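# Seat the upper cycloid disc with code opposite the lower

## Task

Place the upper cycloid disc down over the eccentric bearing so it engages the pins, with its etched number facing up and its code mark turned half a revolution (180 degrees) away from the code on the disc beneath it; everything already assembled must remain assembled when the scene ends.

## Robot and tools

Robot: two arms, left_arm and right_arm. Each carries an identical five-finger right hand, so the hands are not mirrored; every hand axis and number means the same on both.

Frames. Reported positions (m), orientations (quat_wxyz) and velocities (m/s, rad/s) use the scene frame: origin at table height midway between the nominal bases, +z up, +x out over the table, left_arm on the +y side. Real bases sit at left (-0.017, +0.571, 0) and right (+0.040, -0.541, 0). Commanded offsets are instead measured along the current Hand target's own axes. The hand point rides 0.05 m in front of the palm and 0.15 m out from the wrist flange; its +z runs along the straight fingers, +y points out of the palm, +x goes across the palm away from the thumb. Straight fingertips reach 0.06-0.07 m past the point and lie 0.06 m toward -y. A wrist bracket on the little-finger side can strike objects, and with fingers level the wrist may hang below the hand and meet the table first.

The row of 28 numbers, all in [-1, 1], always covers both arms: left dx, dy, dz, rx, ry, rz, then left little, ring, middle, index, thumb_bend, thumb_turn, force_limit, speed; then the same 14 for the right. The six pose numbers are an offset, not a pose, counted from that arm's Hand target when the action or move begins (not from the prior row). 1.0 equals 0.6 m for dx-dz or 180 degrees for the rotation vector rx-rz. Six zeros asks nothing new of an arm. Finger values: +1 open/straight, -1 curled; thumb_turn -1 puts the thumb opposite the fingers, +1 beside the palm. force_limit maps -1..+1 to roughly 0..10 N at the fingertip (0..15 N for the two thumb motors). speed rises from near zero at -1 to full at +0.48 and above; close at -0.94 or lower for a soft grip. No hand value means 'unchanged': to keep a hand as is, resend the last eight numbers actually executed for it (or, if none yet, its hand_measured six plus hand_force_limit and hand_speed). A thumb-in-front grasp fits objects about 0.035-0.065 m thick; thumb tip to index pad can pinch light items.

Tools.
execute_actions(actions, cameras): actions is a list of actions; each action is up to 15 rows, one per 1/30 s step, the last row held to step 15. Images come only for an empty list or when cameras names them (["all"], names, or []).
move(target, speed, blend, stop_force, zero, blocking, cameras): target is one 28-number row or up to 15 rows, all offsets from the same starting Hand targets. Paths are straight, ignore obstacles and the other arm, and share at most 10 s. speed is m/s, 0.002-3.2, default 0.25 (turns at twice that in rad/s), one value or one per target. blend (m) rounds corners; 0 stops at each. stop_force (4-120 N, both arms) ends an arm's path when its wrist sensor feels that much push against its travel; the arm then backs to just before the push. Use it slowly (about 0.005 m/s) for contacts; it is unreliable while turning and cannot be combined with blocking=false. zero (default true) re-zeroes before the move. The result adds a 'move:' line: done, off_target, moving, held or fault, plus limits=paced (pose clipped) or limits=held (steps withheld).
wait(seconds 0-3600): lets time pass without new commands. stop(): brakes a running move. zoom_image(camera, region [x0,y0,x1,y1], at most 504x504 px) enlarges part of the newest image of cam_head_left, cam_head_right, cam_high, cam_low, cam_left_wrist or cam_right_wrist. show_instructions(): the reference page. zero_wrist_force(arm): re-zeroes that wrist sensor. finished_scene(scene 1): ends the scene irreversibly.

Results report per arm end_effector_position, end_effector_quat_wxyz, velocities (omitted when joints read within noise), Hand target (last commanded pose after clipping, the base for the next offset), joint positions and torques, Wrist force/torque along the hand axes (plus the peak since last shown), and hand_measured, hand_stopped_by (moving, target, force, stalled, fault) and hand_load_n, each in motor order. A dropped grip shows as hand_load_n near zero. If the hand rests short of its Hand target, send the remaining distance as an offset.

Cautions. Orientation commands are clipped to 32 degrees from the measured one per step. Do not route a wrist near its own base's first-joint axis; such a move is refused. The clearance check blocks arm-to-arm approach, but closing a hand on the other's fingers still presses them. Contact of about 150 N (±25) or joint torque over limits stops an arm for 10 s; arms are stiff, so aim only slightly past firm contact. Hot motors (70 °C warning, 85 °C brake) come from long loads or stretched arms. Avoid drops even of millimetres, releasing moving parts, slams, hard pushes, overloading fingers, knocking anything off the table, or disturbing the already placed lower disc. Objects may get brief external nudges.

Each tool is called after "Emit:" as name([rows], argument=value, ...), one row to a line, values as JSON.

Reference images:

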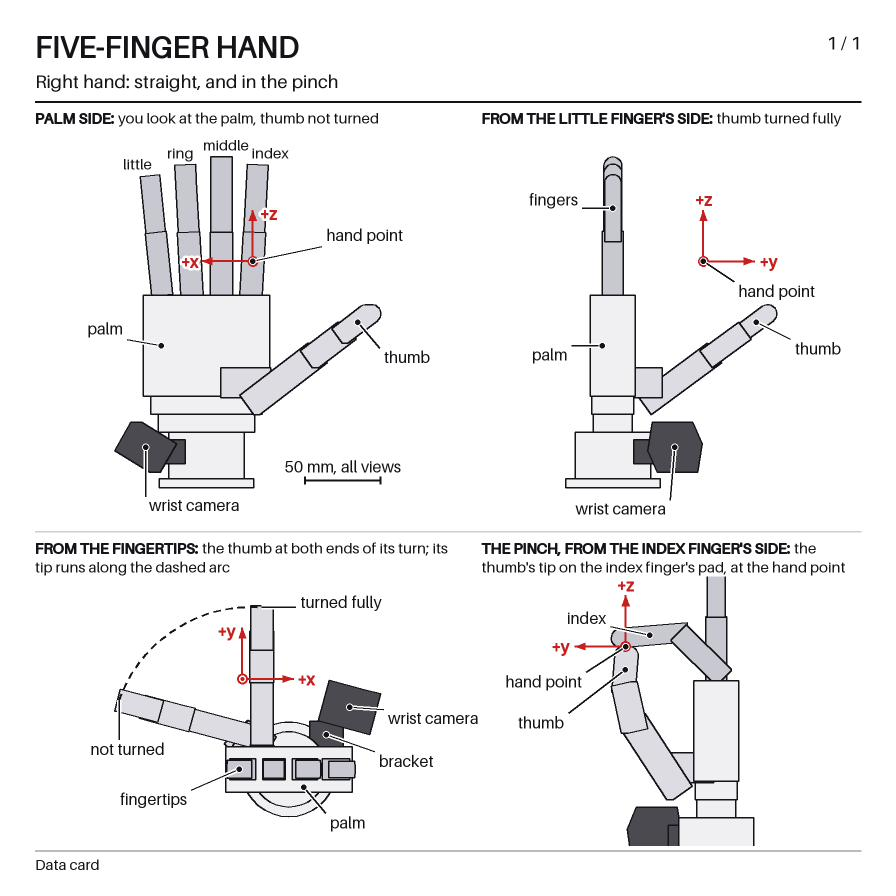

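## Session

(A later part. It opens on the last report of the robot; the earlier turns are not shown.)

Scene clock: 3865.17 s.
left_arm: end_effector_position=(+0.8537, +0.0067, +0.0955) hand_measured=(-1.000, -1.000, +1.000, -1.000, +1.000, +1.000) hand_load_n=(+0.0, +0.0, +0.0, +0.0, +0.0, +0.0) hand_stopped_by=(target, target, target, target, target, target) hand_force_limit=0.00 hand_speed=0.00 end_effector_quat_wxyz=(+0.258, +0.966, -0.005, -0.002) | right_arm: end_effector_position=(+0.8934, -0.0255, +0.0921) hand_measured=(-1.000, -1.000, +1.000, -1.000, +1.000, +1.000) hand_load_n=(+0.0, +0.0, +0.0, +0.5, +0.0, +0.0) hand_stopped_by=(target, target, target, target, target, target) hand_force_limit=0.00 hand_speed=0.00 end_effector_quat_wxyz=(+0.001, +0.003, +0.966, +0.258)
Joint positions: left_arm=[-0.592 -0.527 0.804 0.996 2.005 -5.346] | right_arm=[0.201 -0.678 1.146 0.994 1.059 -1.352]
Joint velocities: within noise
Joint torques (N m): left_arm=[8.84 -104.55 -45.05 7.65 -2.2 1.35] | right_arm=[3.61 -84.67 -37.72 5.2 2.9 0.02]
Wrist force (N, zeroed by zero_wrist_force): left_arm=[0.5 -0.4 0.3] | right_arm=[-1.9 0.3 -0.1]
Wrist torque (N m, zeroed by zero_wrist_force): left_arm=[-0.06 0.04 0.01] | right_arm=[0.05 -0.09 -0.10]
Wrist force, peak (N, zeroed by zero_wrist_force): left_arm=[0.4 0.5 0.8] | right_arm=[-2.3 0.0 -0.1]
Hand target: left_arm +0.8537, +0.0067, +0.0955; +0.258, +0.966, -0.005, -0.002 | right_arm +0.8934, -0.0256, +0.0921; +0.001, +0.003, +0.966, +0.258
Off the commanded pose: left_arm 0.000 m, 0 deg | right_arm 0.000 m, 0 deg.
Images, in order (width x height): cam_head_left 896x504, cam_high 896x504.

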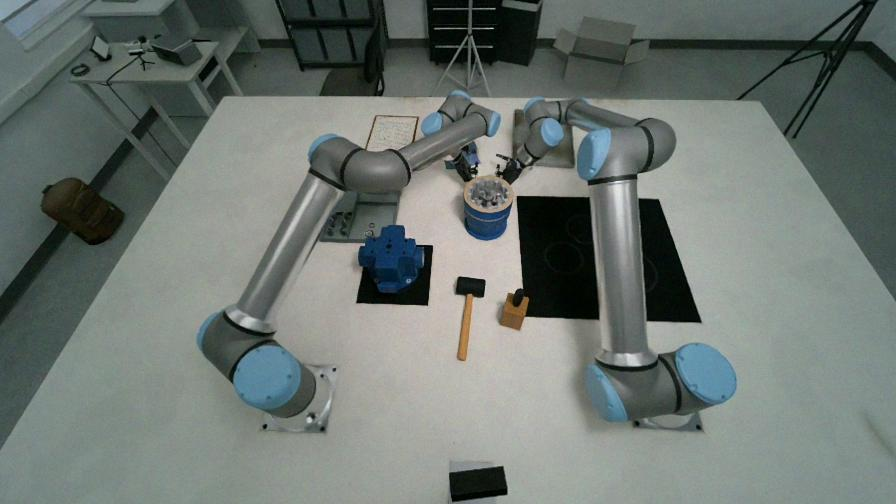

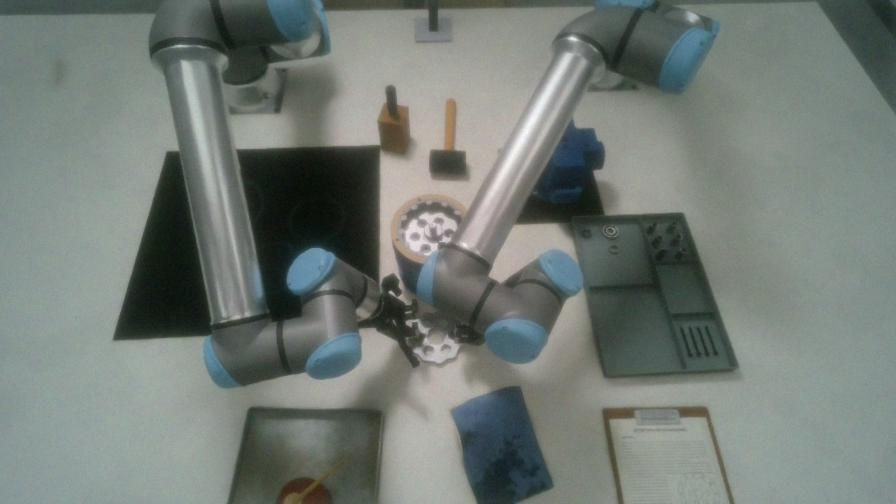

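Emit:
zoom_image(camera="cam_high", region=[410, 312, 466, 368])

Scaled by 9.000 from the camera's image (finer frame: 1280x720).

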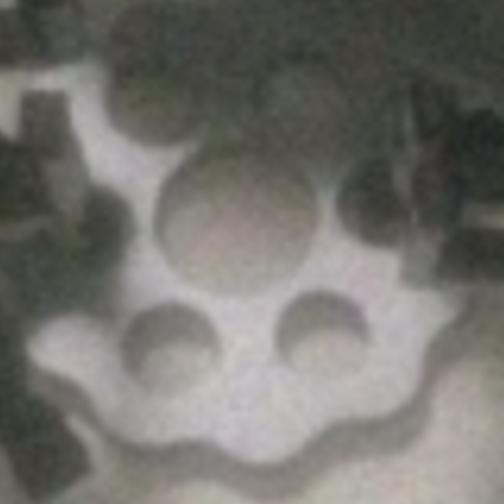

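Emit:
move(target=[0,0,0,0,0,0,-1,-1,1,-1,1,1,0,0,-0.005,0,0,0,0,0,-1,-1,1,-1,1,1,0,0], speed=0.005)

Emit:
move(target=[0.00333,0,0,0,0,0,-1,-1,1,-1,1,1,0,0,0,0,0,0,0,0,-1,-1,1,-1,1,1,0,0], speed=0.005)

Scene clock: 3895.53 s.
left_arm: end_effector_position=(+0.8537, +0.0067, +0.0955) hand_measured=(-1.000, -1.000, +1.000, -1.000, +1.000, +1.000) hand_load_n=(+0.0, +0.0, +0.0, +0.5, +0.0, +0.0) hand_stopped_by=(target, target, target, target, target, target) hand_force_limit=0.00 hand_speed=0.00 end_effector_quat_wxyz=(+0.258, +0.966, -0.005, -0.002) | right_arm: end_effector_position=(+0.8965, -0.0256, +0.0921) hand_measured=(-1.000, -1.000, +1.000, -1.000, +1.000, +1.000) hand_load_n=(+0.0, +0.0, +0.0, +0.0, +0.0, +0.0) hand_stopped_by=(target, target, target, target, target, target) hand_force_limit=0.00 hand_speed=0.00 end_effector_quat_wxyz=(+0.001, +0.003, +0.966, +0.258)
Joint positions: left_arm=[-0.592 -0.527 0.804 0.996 2.005 -5.346] | right_arm=[0.2 -0.673 1.138 0.998 1.059 -1.352]
Joint torques (N m): left_arm=[9.65 -103.74 -44.72 7.48 -2.24 1.29] | right_arm=[-10.39 -94.54 -31.87 5.1 -1.48 -2.54]
Wrist force (N, zeroed by zero_wrist_force): left_arm=[0.0 0.2 0.6] | right_arm=[0.1 -0.1 0.4]
Wrist torque (N m, zeroed by zero_wrist_force): left_arm=[0.00 0.10 0.00] | right_arm=[-0.04 -0.03 0.17]
Wrist force, peak (N, zeroed by zero_wrist_force): left_arm=[0.9 0.1 0.0] | right_arm=[-2.2 0.4 -0.4]
Hand target: left_arm +0.8537, +0.0067, +0.0955; +0.258, +0.966, -0.005, -0.002 | right_arm +0.8964, -0.0256, +0.0921; +0.001, +0.003, +0.966, +0.258
Off the commanded pose: left_arm 0.000 m, 0 deg | right_arm 0.000 m, 0 deg.
move: done

Scene clock: 3896.17 s.
left_arm: end_effector_position=(+0.8557, +0.0066, +0.0955) hand_measured=(-1.000, -1.000, +1.000, -1.000, +1.000, +1.000) hand_load_n=(+0.0, +0.0, +0.0, +0.0, +0.0, +0.0) hand_stopped_by=(target, target, target, target, target, target) hand_force_limit=0.00 hand_speed=0.00 end_effector_quat_wxyz=(+0.258, +0.966, -0.005, -0.002) | right_arm: end_effector_position=(+0.8964, -0.0256, +0.0920) hand_measured=(-1.000, -1.000, +1.000, -1.000, +1.000, +1.000) hand_load_n=(+0.0, +0.0, +0.0, +0.0, +0.0, +0.0) hand_stopped_by=(target, target, target, target, target, target) hand_force_limit=0.00 hand_speed=0.00 end_effector_quat_wxyz=(+0.001, +0.003, +0.966, +0.258)
Joint positions: left_arm=[-0.591 -0.523 0.796 1.001 2.005 -5.344] | right_arm=[0.2 -0.673 1.138 0.998 1.059 -1.352]
Joint torques (N m): left_arm=[5.87 -114.72 -37.15 6.47 5.7 2.66] | right_arm=[-9.22 -101.57 -26.43 3.05 -1.84 -1.96]
Wrist force (N, zeroed by zero_wrist_force): left_arm=[0.6 0.1 0.3] | right_arm=[0.0 0.0 0.3]
Wrist torque (N m, zeroed by zero_wrist_force): left_arm=[0.00 0.00 -0.17] | right_arm=[-0.02 -0.01 0.17]
Wrist force, peak (N, zeroed by zero_wrist_force): left_arm=[0.6 0.0 0.7] | right_arm=[0.2 -0.1 0.7]
Hand target: left_arm +0.8557, +0.0066, +0.0955; +0.258, +0.966, -0.005, -0.002 | right_arm +0.8964, -0.0256, +0.0921; +0.001, +0.003, +0.966, +0.258
Off the commanded pose: left_arm 0.000 m, 0 deg | right_arm 0.000 m, 0 deg.
move: done

Emit:
move(target=[-0.002,0,0,0,0,0,-1,-1,1,-1,1,1,0,0,0,0,0,0,0,0,-1,-1,1,-1,1,1,0,0], speed=0.005)

Emit:
move(target=[0,0.011544,0.006664,0,0,0,-1,-1,1,-1,1,1,0,0,0,0.011544,0.006664,0,0,0,-1,-1,1,-1,1,1,0,0], speed=0.004, stop_force=5)

Scene clock: 3902.57 s.
left_arm: end_effector_position=(+0.8544, +0.0066, +0.0955) hand_measured=(-1.000, -1.000, +1.000, -1.000, +1.000, +1.000) hand_load_n=(+0.0, +0.0, +0.0, +0.0, +0.0, +0.0) hand_stopped_by=(target, target, target, target, target, target) hand_force_limit=0.00 hand_speed=0.00 end_effector_quat_wxyz=(+0.258, +0.966, -0.005, -0.002) | right_arm: end_effector_position=(+0.8964, -0.0256, +0.0921) hand_measured=(-1.000, -1.000, +1.000, -1.000, +1.000, +1.000) hand_load_n=(+0.0, +0.0, +0.0, +0.0, +0.0, +0.5) hand_stopped_by=(target, target, target, target, target, target) hand_force_limit=0.00 hand_speed=0.00 end_effector_quat_wxyz=(+0.001, +0.003, +0.966, +0.258)
Joint positions: left_arm=[-0.592 -0.526 0.801 0.998 2.005 -5.345] | right_arm=[0.2 -0.673 1.138 0.998 1.059 -1.352]
Joint torques (N m): left_arm=[-7.78 -127.46 -40.38 0.82 -1.79 -3.45] | right_arm=[-13.53 -103.91 -26.66 2.66 -1.64 1.54]
Wrist force (N, zeroed by zero_wrist_force): left_arm=[0.2 -0.1 -0.2] | right_arm=[0.1 0.1 0.1]
Wrist torque (N m, zeroed by zero_wrist_force): left_arm=[-0.01 0.09 -0.01] | right_arm=[0.01 -0.02 0.17]
Wrist force, peak (N, zeroed by zero_wrist_force): left_arm=[0.9 0.4 -0.1] | right_arm=[-0.4 0.0 0.8]
Hand target: left_arm +0.8545, +0.0066, +0.0955; +0.258, +0.966, -0.005, -0.002 | right_arm +0.8964, -0.0256, +0.0921; +0.001, +0.003, +0.966, +0.258
Off the commanded pose: left_arm 0.000 m, 0 deg | right_arm 0.000 m, 0 deg.
move: done

Scene clock: 3904.93 s.
left_arm: end_effector_position=(+0.8545, +0.0032, +0.0955) hand_measured=(-1.000, -1.000, +1.000, -1.000, +1.000, +1.000) hand_load_n=(+0.0, +0.0, +0.5, +0.0, +0.0, +0.0) hand_stopped_by=(target, target, target, target, target, target) hand_force_limit=0.00 hand_speed=0.00 end_effector_quat_wxyz=(+0.258, +0.966, -0.005, -0.002) | right_arm: end_effector_position=(+0.8965, -0.0225, +0.0920) hand_measured=(-1.000, -1.000, +1.000, -1.000, +1.000, +1.000) hand_load_n=(+0.0, +0.0, +0.0, +0.0, +0.0, +0.0) hand_stopped_by=(target, target, target, target, target, target) hand_force_limit=0.00 hand_speed=0.00 end_effector_quat_wxyz=(+0.001, +0.003, +0.966, +0.258)
Joint positions: left_arm=[-0.594 -0.523 0.795 0.999 2.004 -5.348] | right_arm=[0.204 -0.671 1.134 0.998 1.059 -1.348]
Joint torques (N m): left_arm=[4.95 -141.46 -28.31 -1.08 5.54 1.99] | right_arm=[-6.63 -103.53 -27.11 3.17 -2.28 -2.61]
Wrist force (N, zeroed by zero_wrist_force): left_arm=[-0.8 -4.3 -2.2] | right_arm=[-1.0 -3.4 -2.1]
Wrist torque (N m, zeroed by zero_wrist_force): left_arm=[0.39 0.11 -0.15] | right_arm=[0.31 -0.01 -0.13]
Wrist force, peak (N, zeroed by zero_wrist_force): left_arm=[-0.5 -6.0 -3.4] | right_arm=[-1.0 -4.8 -3.0]
Hand target: left_arm +0.8545, +0.0032, +0.0955; +0.258, +0.966, -0.005, -0.002 (not the last commanded pose) | right_arm +0.8965, -0.0225, +0.0921; +0.001, +0.003, +0.966, +0.258 (not the last commanded pose)
Off the commanded pose: left_arm 0.005 m, 0 deg | right_arm 0.005 m, 0 deg.
move: contact (left_arm, right_arm)

Emit:
execute_actions(actions=[], cameras=["cam_high","cam_left_wrist","cam_right_wrist"])

Emit:
zoom_image(camera="cam_high", region=[400, 300, 472, 372])

Scene clock: 3909.83 s.
left_arm: end_effector_position=(+0.8545, +0.0032, +0.0955) hand_measured=(-1.000, -1.000, +1.000, -1.000, +1.000, +1.000) hand_load_n=(+0.0, +0.0, +0.5, +0.0, +0.0, +0.0) hand_stopped_by=(target, target, target, target, target, target) hand_force_limit=0.00 hand_speed=0.00 end_effector_quat_wxyz=(+0.258, +0.966, -0.005, -0.002) | right_arm: end_effector_position=(+0.8965, -0.0225, +0.0921) hand_measured=(-1.000, -1.000, +1.000, -1.000, +1.000, +1.000) hand_load_n=(+0.0, +0.0, +0.0, +0.0, +0.0, +0.0) hand_stopped_by=(target, target, target, target, target, target) hand_force_limit=0.00 hand_speed=0.00 end_effector_quat_wxyz=(+0.001, +0.003, +0.966, +0.258)
Joint positions: left_arm=[-0.594 -0.523 0.795 0.999 2.004 -5.348] | right_arm=[0.204 -0.671 1.134 0.998 1.059 -1.348]
Joint velocities: within noise
Joint torques (N m): left_arm=[7.37 -140.46 -31.76 -1.43 6.19 1.62] | right_arm=[-7.86 -105.13 -26.94 3.16 -3.13 -2.38]
Wrist force (N, zeroed by zero_wrist_force): left_arm=[-0.8 -4.2 -2.0] | right_arm=[-0.9 -3.4 -2.2]
Wrist torque (N m, zeroed by zero_wrist_force): left_arm=[0.39 0.10 -0.14] | right_arm=[0.31 -0.03 -0.13]
Wrist force, peak (N, zeroed by zero_wrist_force): left_arm=[-0.8 -4.7 -2.2] | right_arm=[-1.2 -3.9 -2.0]
Hand target: left_arm +0.8545, +0.0032, +0.0955; +0.258, +0.966, -0.005, -0.002 (not the last commanded pose) | right_arm +0.8965, -0.0225, +0.0921; +0.001, +0.003, +0.966, +0.258 (not the last commanded pose)
Off the commanded pose: left_arm 0.005 m, 0 deg | right_arm 0.005 m, 0 deg.
Images, in order (width x height): cam_high 896x504, cam_left_wrist 672x504, cam_right_wrist 672x504.

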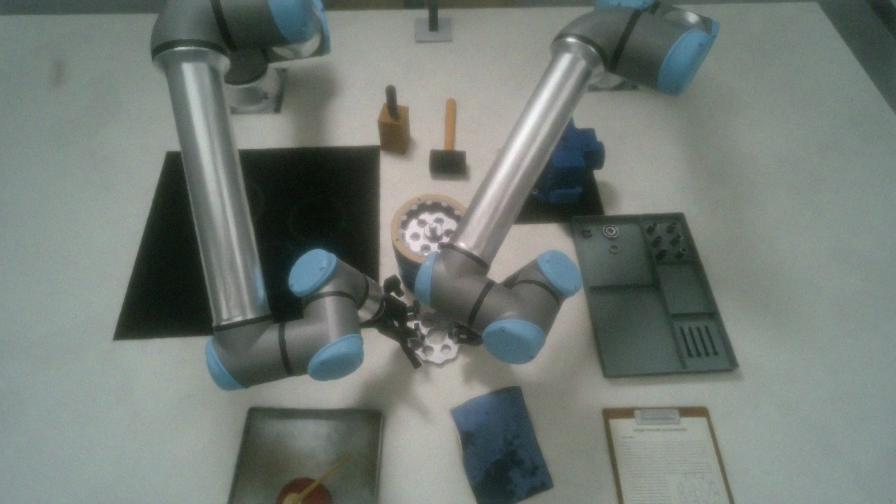

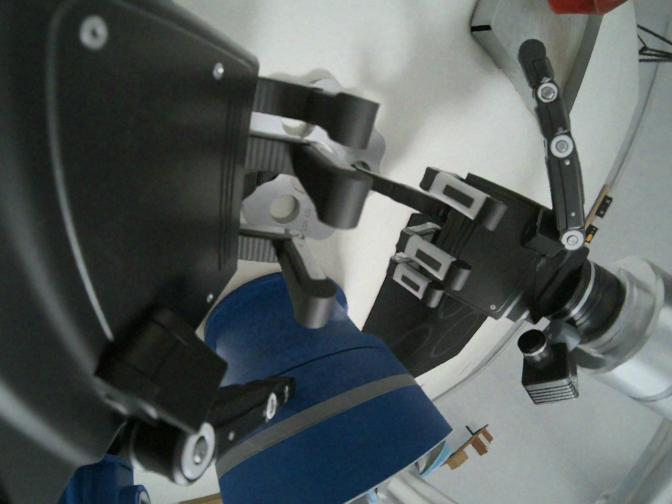

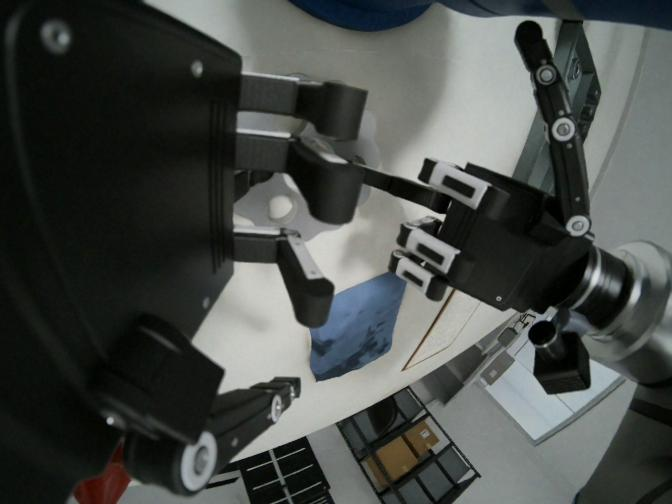

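Scaled by 7.000 from the camera's image (finer frame: 1280x720).

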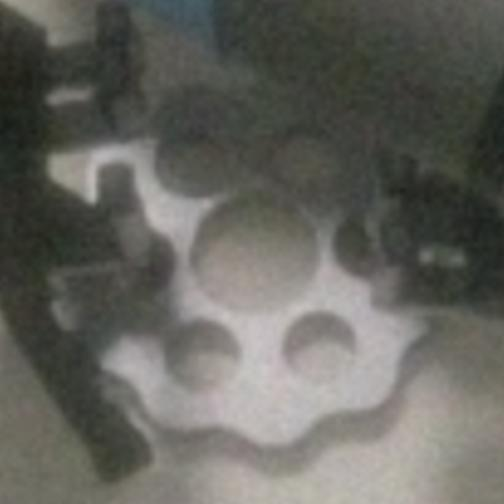

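Emit:
move(target=[0,0.00433,0.0025,0,0,0,-1,-1,1,-1,1,1,0,0,0,0.00433,0.0025,0,0,0,-1,-1,1,-1,1,1,0,0], speed=0.004, stop_force=25, zero=false)

Scene clock: 3915.77 s.
left_arm: end_effector_position=(+0.8545, +0.0017, +0.0956) hand_measured=(-1.000, -1.000, +1.000, -1.000, +1.000, +1.000) hand_load_n=(+0.0, +0.0, +2.0, +0.0, +0.0, +0.0) hand_stopped_by=(target, target, target, target, target, target) hand_force_limit=0.00 hand_speed=0.00 end_effector_quat_wxyz=(+0.258, +0.966, -0.005, -0.002) | right_arm: end_effector_position=(+0.8966, -0.0211, +0.0921) hand_measured=(-1.000, -1.000, +1.000, -1.000, +1.000, +1.000) hand_load_n=(+0.0, +0.0, +1.5, +0.0, +0.5, +0.0) hand_stopped_by=(target, target, target, target, target, target) hand_force_limit=0.00 hand_speed=0.00 end_effector_quat_wxyz=(+0.001, +0.003, +0.966, +0.258)
Joint positions: left_arm=[-0.596 -0.522 0.793 1 2.004 -5.35] | right_arm=[0.206 -0.671 1.132 0.998 1.06 -1.346]
Joint torques (N m): left_arm=[-10.56 -140.59 -32.9 -5.75 10.31 2] | right_arm=[10.36 -102.66 -28.19 1.4 -8.65 -2.57]
Wrist force (N, zeroed by zero_wrist_force): left_arm=[-1.3 -19.4 -14.2] | right_arm=[-0.2 -20.6 -15.3]
Wrist torque (N m, zeroed by zero_wrist_force): left_arm=[2.22 0.26 -0.48] | right_arm=[2.06 0.36 -0.44]
Wrist force, peak (N, zeroed by zero_wrist_force): left_arm=[-2.0 -21.8 -17.6] | right_arm=[0.5 -22.4 -16.6]
Hand target: left_arm +0.8545, +0.0017, +0.0956; +0.258, +0.966, -0.005, -0.002 (not the last commanded pose) | right_arm +0.8966, -0.0211, +0.0921; +0.001, +0.003, +0.966, +0.258 (not the last commanded pose)
Off the commanded pose: left_arm 0.001 m, 0 deg | right_arm 0.002 m, 0 deg.
move: contact (left_arm, right_arm)

Emit:
move(target=[0,0.00433,0.0025,0,0,0,-1,-1,1,-1,1,1,0,0,0,0.00433,0.0025,0,0,0,-1,-1,1,-1,1,1,0,0], speed=0.004, stop_force=40, zero=false)

Scene clock: 3928.47 s.
left_arm: end_effector_position=(+0.8546, +0.0009, +0.0957) hand_measured=(-1.000, -1.000, +1.000, -1.000, +1.000, +1.000) hand_load_n=(+0.0, +0.0, +3.0, +0.0, +0.0, +0.0) hand_stopped_by=(target, target, target, target, target, target) hand_force_limit=0.00 hand_speed=0.00 end_effector_quat_wxyz=(+0.258, +0.966, -0.005, -0.002) | right_arm: end_effector_position=(+0.8966, -0.0203, +0.0921) hand_measured=(-1.000, -1.000, +1.000, -1.000, +1.000, +1.000) hand_load_n=(+0.0, +0.0, +2.0, +0.0, +0.0, +0.0) hand_stopped_by=(target, target, target, target, target, target) hand_force_limit=0.00 hand_speed=0.00 end_effector_quat_wxyz=(+0.001, +0.003, +0.966, +0.258)
Joint positions: left_arm=[-0.596 -0.521 0.791 1.001 2.003 -5.35] | right_arm=[0.206 -0.67 1.131 0.998 1.06 -1.345]
Joint torques (N m): left_arm=[-21.77 -140.29 -36.71 -8.91 13.81 2.24] | right_arm=[22.13 -100.2 -28.72 1.4 -13.46 -2.87]
Wrist force (N, zeroed by zero_wrist_force): left_arm=[-2.8 -31.7 -22.8] | right_arm=[0.8 -32.4 -23.9]
Wrist torque (N m, zeroed by zero_wrist_force): left_arm=[3.63 0.46 -0.84] | right_arm=[3.26 0.50 -0.57]
Wrist force, peak (N, zeroed by zero_wrist_force): left_arm=[-2.8 -34.4 -25.1] | right_arm=[1.5 -34.2 -25.3]
Hand target: left_arm +0.8546, +0.0009, +0.0957; +0.258, +0.966, -0.005, -0.002 (not the last commanded pose) | right_arm +0.8966, -0.0203, +0.0921; +0.001, +0.003, +0.966, +0.258 (not the last commanded pose)
Off the commanded pose: left_arm 0.002 m, 0 deg | right_arm 0.002 m, 0 deg.
move: contact (left_arm, right_arm)

Emit:
move(target=[0,0.004165,-0.007215,0,0,0,-1,-1,1,-1,1,1,0,0,0,0.004165,-0.007215,0,0,0,-1,-1,1,-1,1,1,0,0], speed=0.005, cameras=["cam_high","cam_low"])

Emit:
zoom_image(camera="cam_high", region=[400, 300, 472, 372])

Emit:
zoom_image(camera="cam_low", region=[300, 150, 600, 450])

Scene clock: 3938.60 s.
left_arm: end_effector_position=(+0.8546, +0.0009, +0.1008) hand_measured=(-1.000, -1.000, +1.000, -1.000, +1.000, +1.000) hand_load_n=(+0.0, +0.0, +3.0, +0.0, +0.0, +0.0) hand_stopped_by=(target, target, target, target, target, target) hand_force_limit=0.00 hand_speed=0.00 end_effector_quat_wxyz=(+0.258, +0.966, -0.005, -0.002) | right_arm: end_effector_position=(+0.8966, -0.0203, +0.0972) hand_measured=(-1.000, -1.000, +1.000, -1.000, +1.000, +1.000) hand_load_n=(+0.0, +0.0, +2.5, +0.0, +0.0, +0.0) hand_stopped_by=(target, target, target, target, target, target) hand_force_limit=0.00 hand_speed=0.00 end_effector_quat_wxyz=(+0.001, +0.003, +0.966, +0.258)
Joint positions: left_arm=[-0.596 -0.524 0.788 1.007 2.003 -5.35] | right_arm=[0.206 -0.674 1.129 1.005 1.06 -1.345]
Joint torques (N m): left_arm=[-24.62 -143.92 -54.41 -0.1 13.17 0.94] | right_arm=[24.91 -101.06 -42.52 3.51 -13.36 -2.23]
Wrist force (N, zeroed by zero_wrist_force): left_arm=[-1.7 -33.3 -15.6] | right_arm=[-1.3 -35.0 -14.4]
Wrist torque (N m, zeroed by zero_wrist_force): left_arm=[3.28 0.38 -0.79] | right_arm=[2.96 0.18 -0.75]
Wrist force, peak (N, zeroed by zero_wrist_force): left_arm=[-2.6 -32.6 -22.9] | right_arm=[0.8 -32.4 -24.4]
Hand target: left_arm +0.8546, +0.0009, +0.1007; +0.258, +0.966, -0.005, -0.002 | right_arm +0.8966, -0.0203, +0.0971; +0.001, +0.003, +0.966, +0.258
Off the commanded pose: left_arm 0.000 m, 0 deg | right_arm 0.000 m, 0 deg.
move: done

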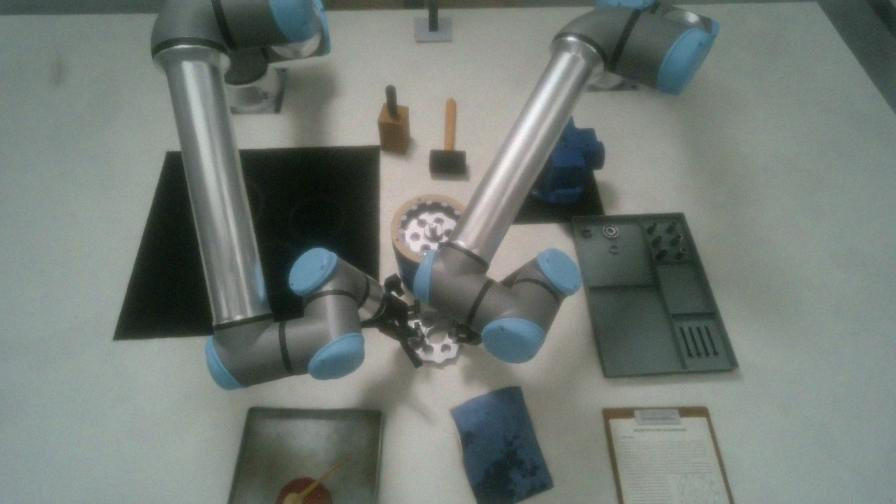

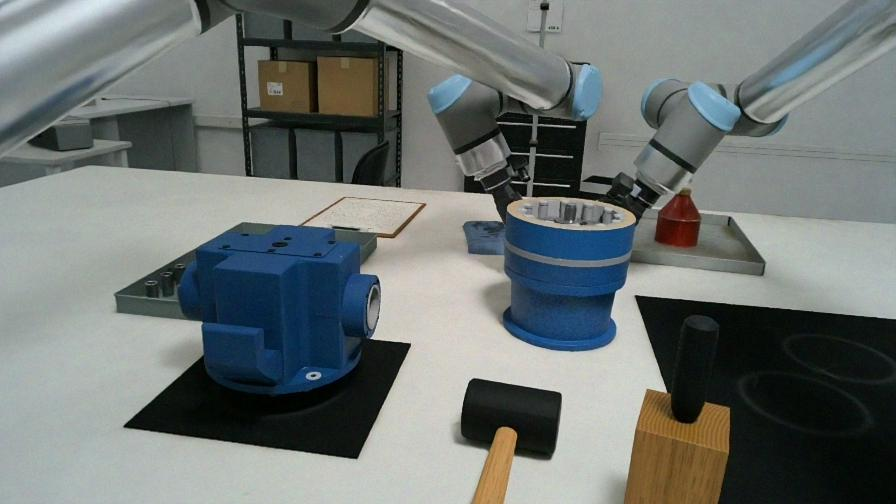

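Scaled by 7.000 from the camera's image (finer frame: 1280x720).

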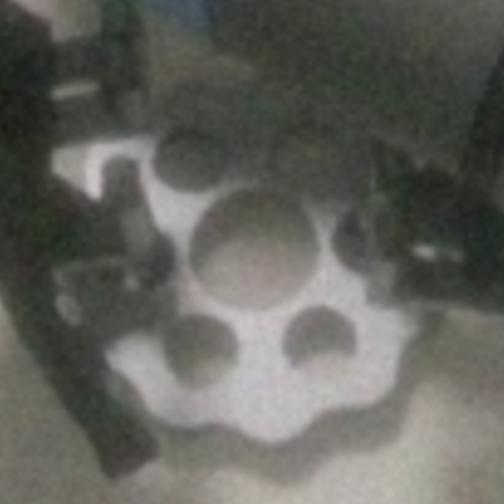

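Scaled by 1.680 from the camera's image (finer frame: 1280x720).

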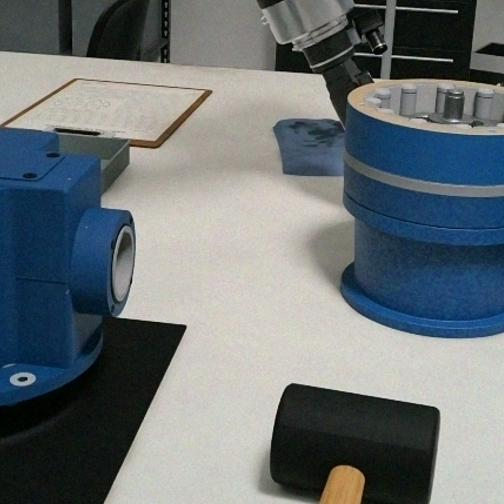

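Emit:
move(target=[0,0.03332,-0.05772,0,0,0,-1,-1,1,-1,1,1,0,0,0,0.03332,-0.05772,0,0,0,-1,-1,1,-1,1,1,0,0], speed=0.03)

Scene clock: 3946.30 s.
left_arm: end_effector_position=(+0.8546, +0.0008, +0.1410) hand_measured=(-1.000, -1.000, +1.000, -1.000, +1.000, +1.000) hand_load_n=(+0.0, +0.0, +3.5, -0.5, +0.0, +0.0) hand_stopped_by=(target, target, target, target, target, target) hand_force_limit=0.00 hand_speed=0.00 end_effector_quat_wxyz=(+0.258, +0.966, -0.005, -0.002) | right_arm: end_effector_position=(+0.8967, -0.0203, +0.1373) hand_measured=(-1.000, -1.000, +1.000, -1.000, +1.000, +1.000) hand_load_n=(+0.0, +0.0, +2.5, +0.0, +0.0, -0.5) hand_stopped_by=(target, target, target, target, target, target) hand_force_limit=0.00 hand_speed=0.00 end_effector_quat_wxyz=(+0.001, +0.003, +0.966, +0.258)
Joint positions: left_arm=[-0.596 -0.546 0.758 1.058 2.003 -5.351] | right_arm=[0.206 -0.705 1.11 1.054 1.06 -1.345]
Joint torques (N m): left_arm=[-43.43 -122.65 -42.09 -6.88 10.04 -2.41] | right_arm=[43.41 -92.97 -34.39 0.13 -12.78 1.67]
Wrist force (N, zeroed by zero_wrist_force): left_arm=[-1.4 -35.5 -16.8] | right_arm=[-1.3 -37.3 -15.5]
Wrist torque (N m, zeroed by zero_wrist_force): left_arm=[3.45 0.32 -0.82] | right_arm=[3.11 0.16 -0.80]
Wrist force, peak (N, zeroed by zero_wrist_force): left_arm=[-1.7 -35.2 -17.8] | right_arm=[-1.7 -37.5 -16.1]
Hand target: left_arm +0.8546, +0.0008, +0.1407; +0.258, +0.966, -0.005, -0.002 | right_arm +0.8966, -0.0203, +0.1371; +0.001, +0.003, +0.966, +0.258
Off the commanded pose: left_arm 0.000 m, 0 deg | right_arm 0.000 m, 0 deg.
move: done

Emit:
move(target=[0,0.04984,-0.08666,0,0,0,-1,-1,1,-1,1,1,0,0,0,0.04984,-0.08666,0,0,0,-1,-1,1,-1,1,1,0,0], speed=0.04)

Emit:
move(target=[0,0.04984,-0.08666,0,0,0,-1,-1,1,-1,1,1,0,0,0,0.04984,-0.08666,0,0,0,-1,-1,1,-1,1,1,0,0], speed=0.04)

Scene clock: 3957.00 s.
left_arm: end_effector_position=(+0.8547, +0.0008, +0.2011) hand_measured=(-1.000, -1.000, +1.000, -1.000, +1.000, +1.000) hand_load_n=(+0.0, +0.0, +3.5, +0.0, +0.0, +0.0) hand_stopped_by=(target, target, target, target, target, target) hand_force_limit=0.00 hand_speed=0.00 end_effector_quat_wxyz=(+0.258, +0.966, -0.005, -0.002) | right_arm: end_effector_position=(+0.8967, -0.0203, +0.1974) hand_measured=(-1.000, -1.000, +1.000, -1.000, +1.000, +1.000) hand_load_n=(+0.0, +0.0, +2.5, +0.0, +0.0, +0.0) hand_stopped_by=(target, target, target, target, target, target) hand_force_limit=0.00 hand_speed=0.00 end_effector_quat_wxyz=(+0.001, +0.003, +0.966, +0.258)
Joint positions: left_arm=[-0.596 -0.571 0.699 1.142 2.003 -5.351] | right_arm=[0.206 -0.744 1.071 1.133 1.06 -1.345]
Joint torques (N m): left_arm=[-42.9 -116.2 -36.05 -8.36 7.11 -1.5] | right_arm=[36.47 -89.35 -34.23 -0.04 -9.88 -2.45]
Wrist force (N, zeroed by zero_wrist_force): left_arm=[-1.6 -37.1 -18.4] | right_arm=[-1.7 -38.9 -17.0]
Wrist torque (N m, zeroed by zero_wrist_force): left_arm=[3.66 0.32 -0.86] | right_arm=[3.34 0.23 -0.86]
Wrist force, peak (N, zeroed by zero_wrist_force): left_arm=[-1.8 -37.2 -18.9] | right_arm=[-1.4 -39.1 -17.8]
Hand target: left_arm +0.8547, +0.0008, +0.2007; +0.258, +0.966, -0.005, -0.002 | right_arm +0.8966, -0.0203, +0.1971; +0.001, +0.003, +0.966, +0.258
Off the commanded pose: left_arm 0.000 m, 0 deg | right_arm 0.000 m, 0 deg.
move: done

Scene clock: 3958.80 s.
left_arm: end_effector_position=(+0.8547, +0.0007, +0.2610) hand_measured=(-1.000, -1.000, +1.000, -1.000, +1.000, +1.000) hand_load_n=(+0.0, +0.0, +4.0, +0.0, +0.0, +0.0) hand_stopped_by=(target, target, target, target, target, target) hand_force_limit=0.00 hand_speed=0.00 end_effector_quat_wxyz=(+0.258, +0.966, -0.005, -0.002) | right_arm: end_effector_position=(+0.8967, -0.0203, +0.2573) hand_measured=(-1.000, -1.000, +1.000, -1.000, +1.000, +1.000) hand_load_n=(+0.0, +0.0, +3.0, +0.0, +0.0, +0.0) hand_stopped_by=(target, target, target, target, target, target) hand_force_limit=0.00 hand_speed=0.00 end_effector_quat_wxyz=(+0.001, +0.003, +0.966, +0.258)
Joint positions: left_arm=[-0.596 -0.584 0.619 1.236 2.003 -5.351] | right_arm=[0.206 -0.776 1.019 1.216 1.06 -1.345]
Joint torques (N m): left_arm=[-43.42 -119.13 -39.07 -9.03 7.7 -2.12] | right_arm=[27.89 -86.36 -32.69 -0.56 -12.08 -3.05]
Wrist force (N, zeroed by zero_wrist_force): left_arm=[-1.5 -38.2 -18.8] | right_arm=[-1.9 -40.4 -17.2]
Wrist torque (N m, zeroed by zero_wrist_force): left_arm=[3.80 0.30 -0.87] | right_arm=[3.42 0.23 -0.90]
Wrist force, peak (N, zeroed by zero_wrist_force): left_arm=[-1.9 -38.9 -19.2] | right_arm=[-1.6 -41.0 -17.5]
Hand target: left_arm +0.8547, +0.0007, +0.2607; +0.258, +0.966, -0.005, -0.002 | right_arm +0.8966, -0.0203, +0.2571; +0.001, +0.003, +0.966, +0.258
Off the commanded pose: left_arm 0.000 m, 0 deg | right_arm 0.000 m, 0 deg.
move: done

Emit:
move(target=[0,0.04165,-0.07215,0,0,0,-1,-1,1,-1,1,1,0,0,0,0.04165,-0.07215,0,0,0,-1,-1,1,-1,1,1,0,0], speed=0.04, cameras=["cam_high","cam_head_left"])

Emit:
zoom_image(camera="cam_high", region=[395, 240, 485, 330])

Emit:
zoom_image(camera="cam_head_left", region=[440, 130, 540, 230])

Scene clock: 3968.23 s.
left_arm: end_effector_position=(+0.8547, +0.0006, +0.3108) hand_measured=(-1.000, -1.000, +1.000, -1.000, +1.000, +1.000) hand_load_n=(+0.0, +0.0, +4.0, +0.0, +0.0, +0.0) hand_stopped_by=(target, target, target, target, target, target) hand_force_limit=0.00 hand_speed=0.00 end_effector_quat_wxyz=(+0.258, +0.966, -0.005, -0.002) | right_arm: end_effector_position=(+0.8967, -0.0202, +0.3073) hand_measured=(-1.000, -1.000, +1.000, -1.000, +1.000, +1.000) hand_load_n=(+0.5, +0.0, +3.0, +0.0, +0.0, +0.0) hand_stopped_by=(target, target, target, target, target, target) hand_force_limit=0.00 hand_speed=0.00 end_effector_quat_wxyz=(+0.001, +0.003, +0.966, +0.258)
Joint positions: left_arm=[-0.597 -0.582 0.528 1.325 2.003 -5.351] | right_arm=[0.206 -0.796 0.965 1.29 1.06 -1.345]
Joint torques (N m): left_arm=[-49.23 -109.09 -36.92 -9.16 8.57 -2.01] | right_arm=[48.01 -86.31 -32.31 -0.11 -14.65 0.99]
Wrist force (N, zeroed by zero_wrist_force): left_arm=[-1.6 -41.1 -20.1] | right_arm=[-1.5 -42.6 -18.3]
Wrist torque (N m, zeroed by zero_wrist_force): left_arm=[3.87 0.37 -0.94] | right_arm=[3.60 0.21 -0.93]
Wrist force, peak (N, zeroed by zero_wrist_force): left_arm=[-1.6 -41.1 -20.1] | right_arm=[-1.9 -43.1 -19.0]
Hand target: left_arm +0.8548, +0.0006, +0.3107; +0.258, +0.966, -0.005, -0.002 | right_arm +0.8967, -0.0202, +0.3071; +0.001, +0.003, +0.966, +0.258
Off the commanded pose: left_arm 0.000 m, 0 deg | right_arm 0.000 m, 0 deg.
move: done
Images, in order (width x height): cam_head_left 896x504, cam_high 896x504.

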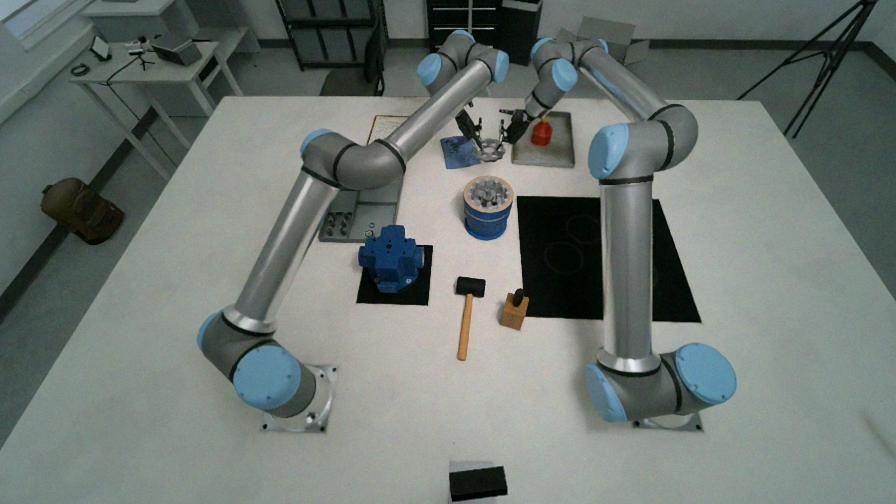

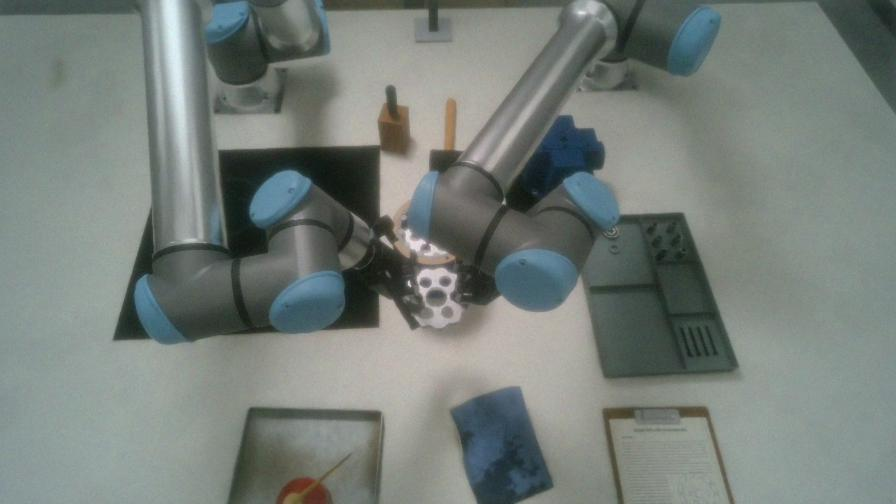

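Scaled by 5.600 from the camera's image (finer frame: 1280x720).

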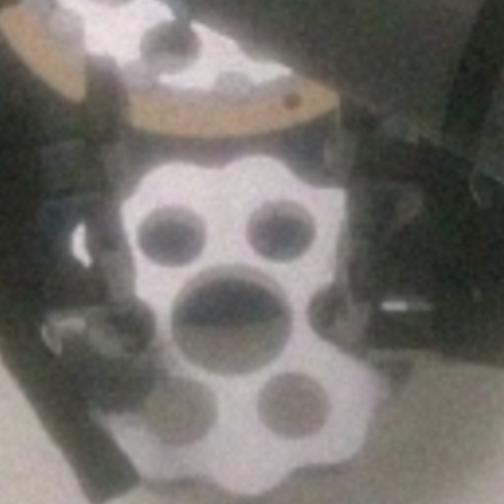

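Scaled by 5.040 from the camera's image (finer frame: 1280x720).

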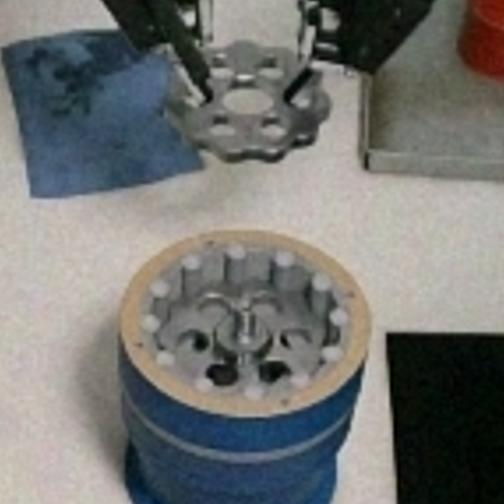

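Emit:
move(target=[-0.13333,0.0011,0.00064,0,0,0,-1,-1,1,-1,1,1,0,0,0.13333,-0.00082,-0.00048,0,0,0,-1,-1,1,-1,1,1,0,0], speed=0.05)

Scene clock: 3979.37 s.
left_arm: end_effector_position=(+0.7748, +0.0005, +0.3108) hand_measured=(-1.000, -1.000, +1.000, -1.000, +1.000, +1.000) hand_load_n=(+0.0, +0.0, +4.0, +0.0, +0.0, +0.0) hand_stopped_by=(target, target, target, target, target, target) hand_force_limit=0.00 hand_speed=0.00 end_effector_quat_wxyz=(+0.258, +0.966, -0.005, -0.002) | right_arm: end_effector_position=(+0.8166, -0.0201, +0.3071) hand_measured=(-1.000, -1.000, +1.000, -1.000, +1.000, +1.000) hand_load_n=(+0.0, +0.0, +2.5, +0.0, +0.0, +0.0) hand_stopped_by=(target, target, target, target, target, target) hand_force_limit=0.00 hand_speed=0.00 end_effector_quat_wxyz=(+0.001, +0.003, +0.966, +0.258)
Joint positions: left_arm=[-0.646 -0.773 0.873 1.148 1.988 -5.402] | right_arm=[0.225 -0.932 1.197 1.184 1.062 -1.324]
Joint torques (N m): left_arm=[-28.02 -94.29 -58.87 -1.94 9.32 1.2] | right_arm=[30.51 -77.44 -46.89 3.67 -11.7 -1.66]
Wrist force (N, zeroed by zero_wrist_force): left_arm=[-1.5 -41.4 -21.0] | right_arm=[-1.5 -43.9 -19.0]
Wrist torque (N m, zeroed by zero_wrist_force): left_arm=[4.02 0.39 -0.94] | right_arm=[3.66 0.21 -1.01]
Wrist force, peak (N, zeroed by zero_wrist_force): left_arm=[-1.6 -41.8 -21.0] | right_arm=[-1.6 -44.1 -19.1]
Hand target: left_arm +0.7748, +0.0006, +0.3107; +0.258, +0.966, -0.005, -0.002 | right_arm +0.8167, -0.0202, +0.3071; +0.001, +0.003, +0.966, +0.258
Off the commanded pose: left_arm 0.000 m, 0 deg | right_arm 0.000 m, 0 deg.
move: done

Emit:
move(target=[-0.13333,0.0011,0.00064,0,0,0,-1,-1,1,-1,1,1,0,0,0.13333,-0.00082,-0.00048,0,0,0,-1,-1,1,-1,1,1,0,0], speed=0.05, cameras=["cam_high","cam_head_left"])

Emit:
zoom_image(camera="cam_high", region=[385, 180, 485, 280])

Emit:
zoom_image(camera="cam_head_left", region=[440, 130, 540, 230])

Scene clock: 3988.63 s.
left_arm: end_effector_position=(+0.6947, +0.0006, +0.3109) hand_measured=(-1.000, -1.000, +1.000, -1.000, +1.000, +1.000) hand_load_n=(+0.0, +0.0, +4.0, +0.0, -0.5, +0.0) hand_stopped_by=(target, target, target, target, target, target) hand_force_limit=0.00 hand_speed=0.00 end_effector_quat_wxyz=(+0.258, +0.966, -0.005, -0.002) end_effector_velocity=(+0.001, +0.000, +0.002) end_effector_angular_velocity=(+0.000, -0.002, -0.001) | right_arm: end_effector_position=(+0.7366, -0.0201, +0.3071) hand_measured=(-1.000, -1.000, +1.000, -1.000, +1.000, +1.000) hand_load_n=(+0.0, +0.0, +3.0, +0.0, +0.0, +0.0) hand_stopped_by=(target, target, target, target, target, target) hand_force_limit=0.00 hand_speed=0.00 end_effector_quat_wxyz=(+0.001, +0.003, +0.966, +0.258)
Joint positions: left_arm=[-0.703 -0.916 1.116 1.026 1.97 -5.461] | right_arm=[0.248 -1.054 1.389 1.1 1.065 -1.298]
Joint velocities: left_arm=[0.001 0.001 -0.006 0.004 -0.001 0.002] | right_arm=[within noise]
Joint torques (N m): left_arm=[-26.43 -83.98 -59.22 -2.51 8.74 1.22] | right_arm=[27.15 -70.33 -47.66 3.54 -11.05 -2.09]
Wrist force (N, zeroed by zero_wrist_force): left_arm=[-2.0 -40.0 -20.9] | right_arm=[-1.6 -42.6 -18.9]
Wrist torque (N m, zeroed by zero_wrist_force): left_arm=[4.04 0.44 -0.99] | right_arm=[3.62 0.23 -0.96]
Wrist force, peak (N, zeroed by zero_wrist_force): left_arm=[-2.1 -41.1 -20.7] | right_arm=[-1.4 -43.9 -18.9]
Hand target: left_arm +0.6948, +0.0006, +0.3108; +0.258, +0.966, -0.005, -0.002 | right_arm +0.7367, -0.0202, +0.3071; +0.001, +0.003, +0.966, +0.258
Off the commanded pose: left_arm 0.000 m, 0 deg | right_arm 0.000 m, 0 deg.
move: done
Images, in order (width x height): cam_head_left 896x504, cam_high 896x504.

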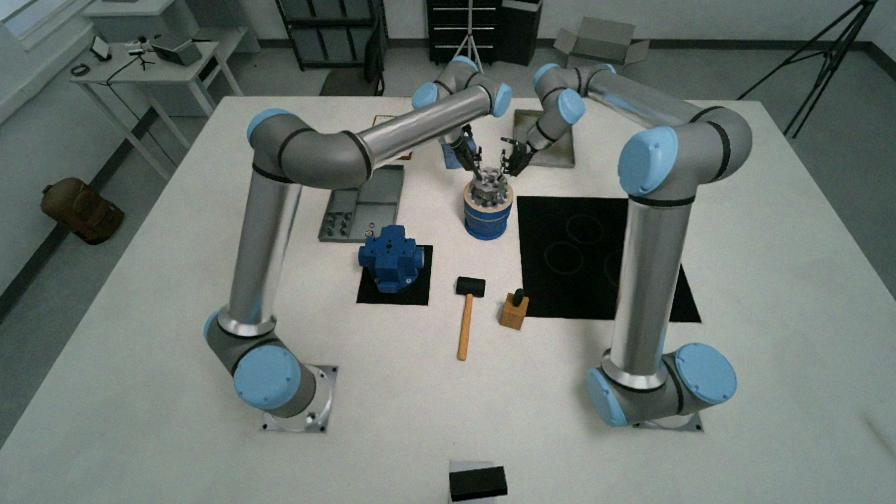

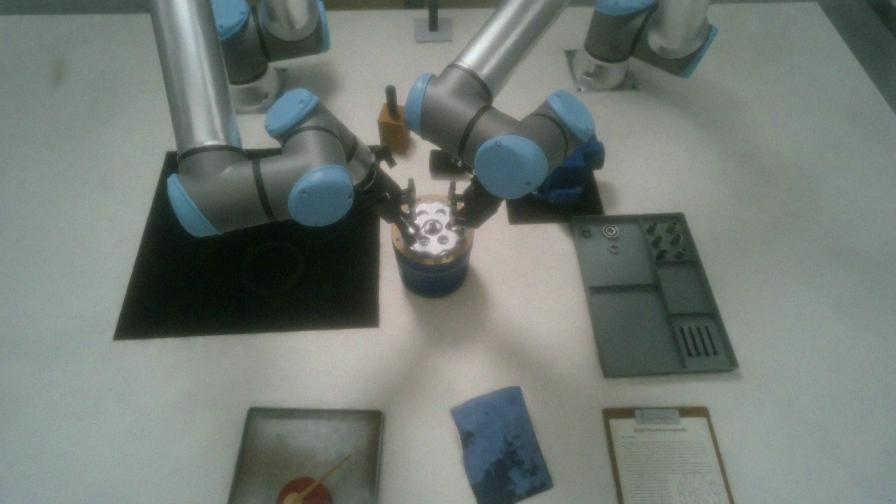

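Scaled by 5.040 from the camera's image (finer frame: 1280x720).

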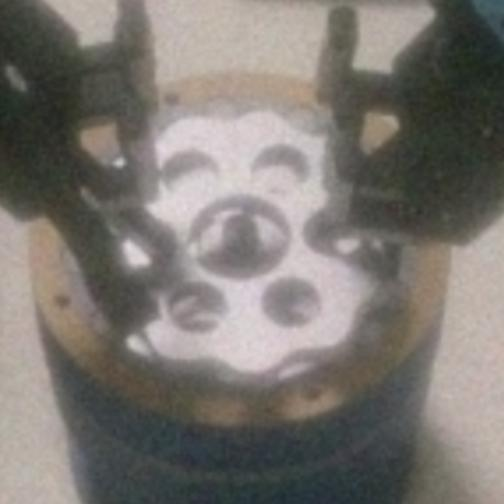

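Scaled by 5.040 from the camera's image (finer frame: 1280x720).

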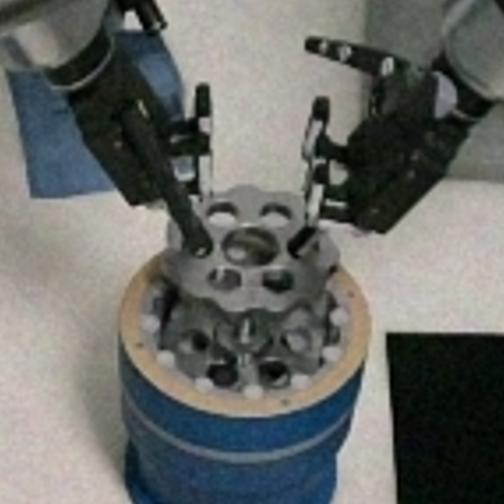

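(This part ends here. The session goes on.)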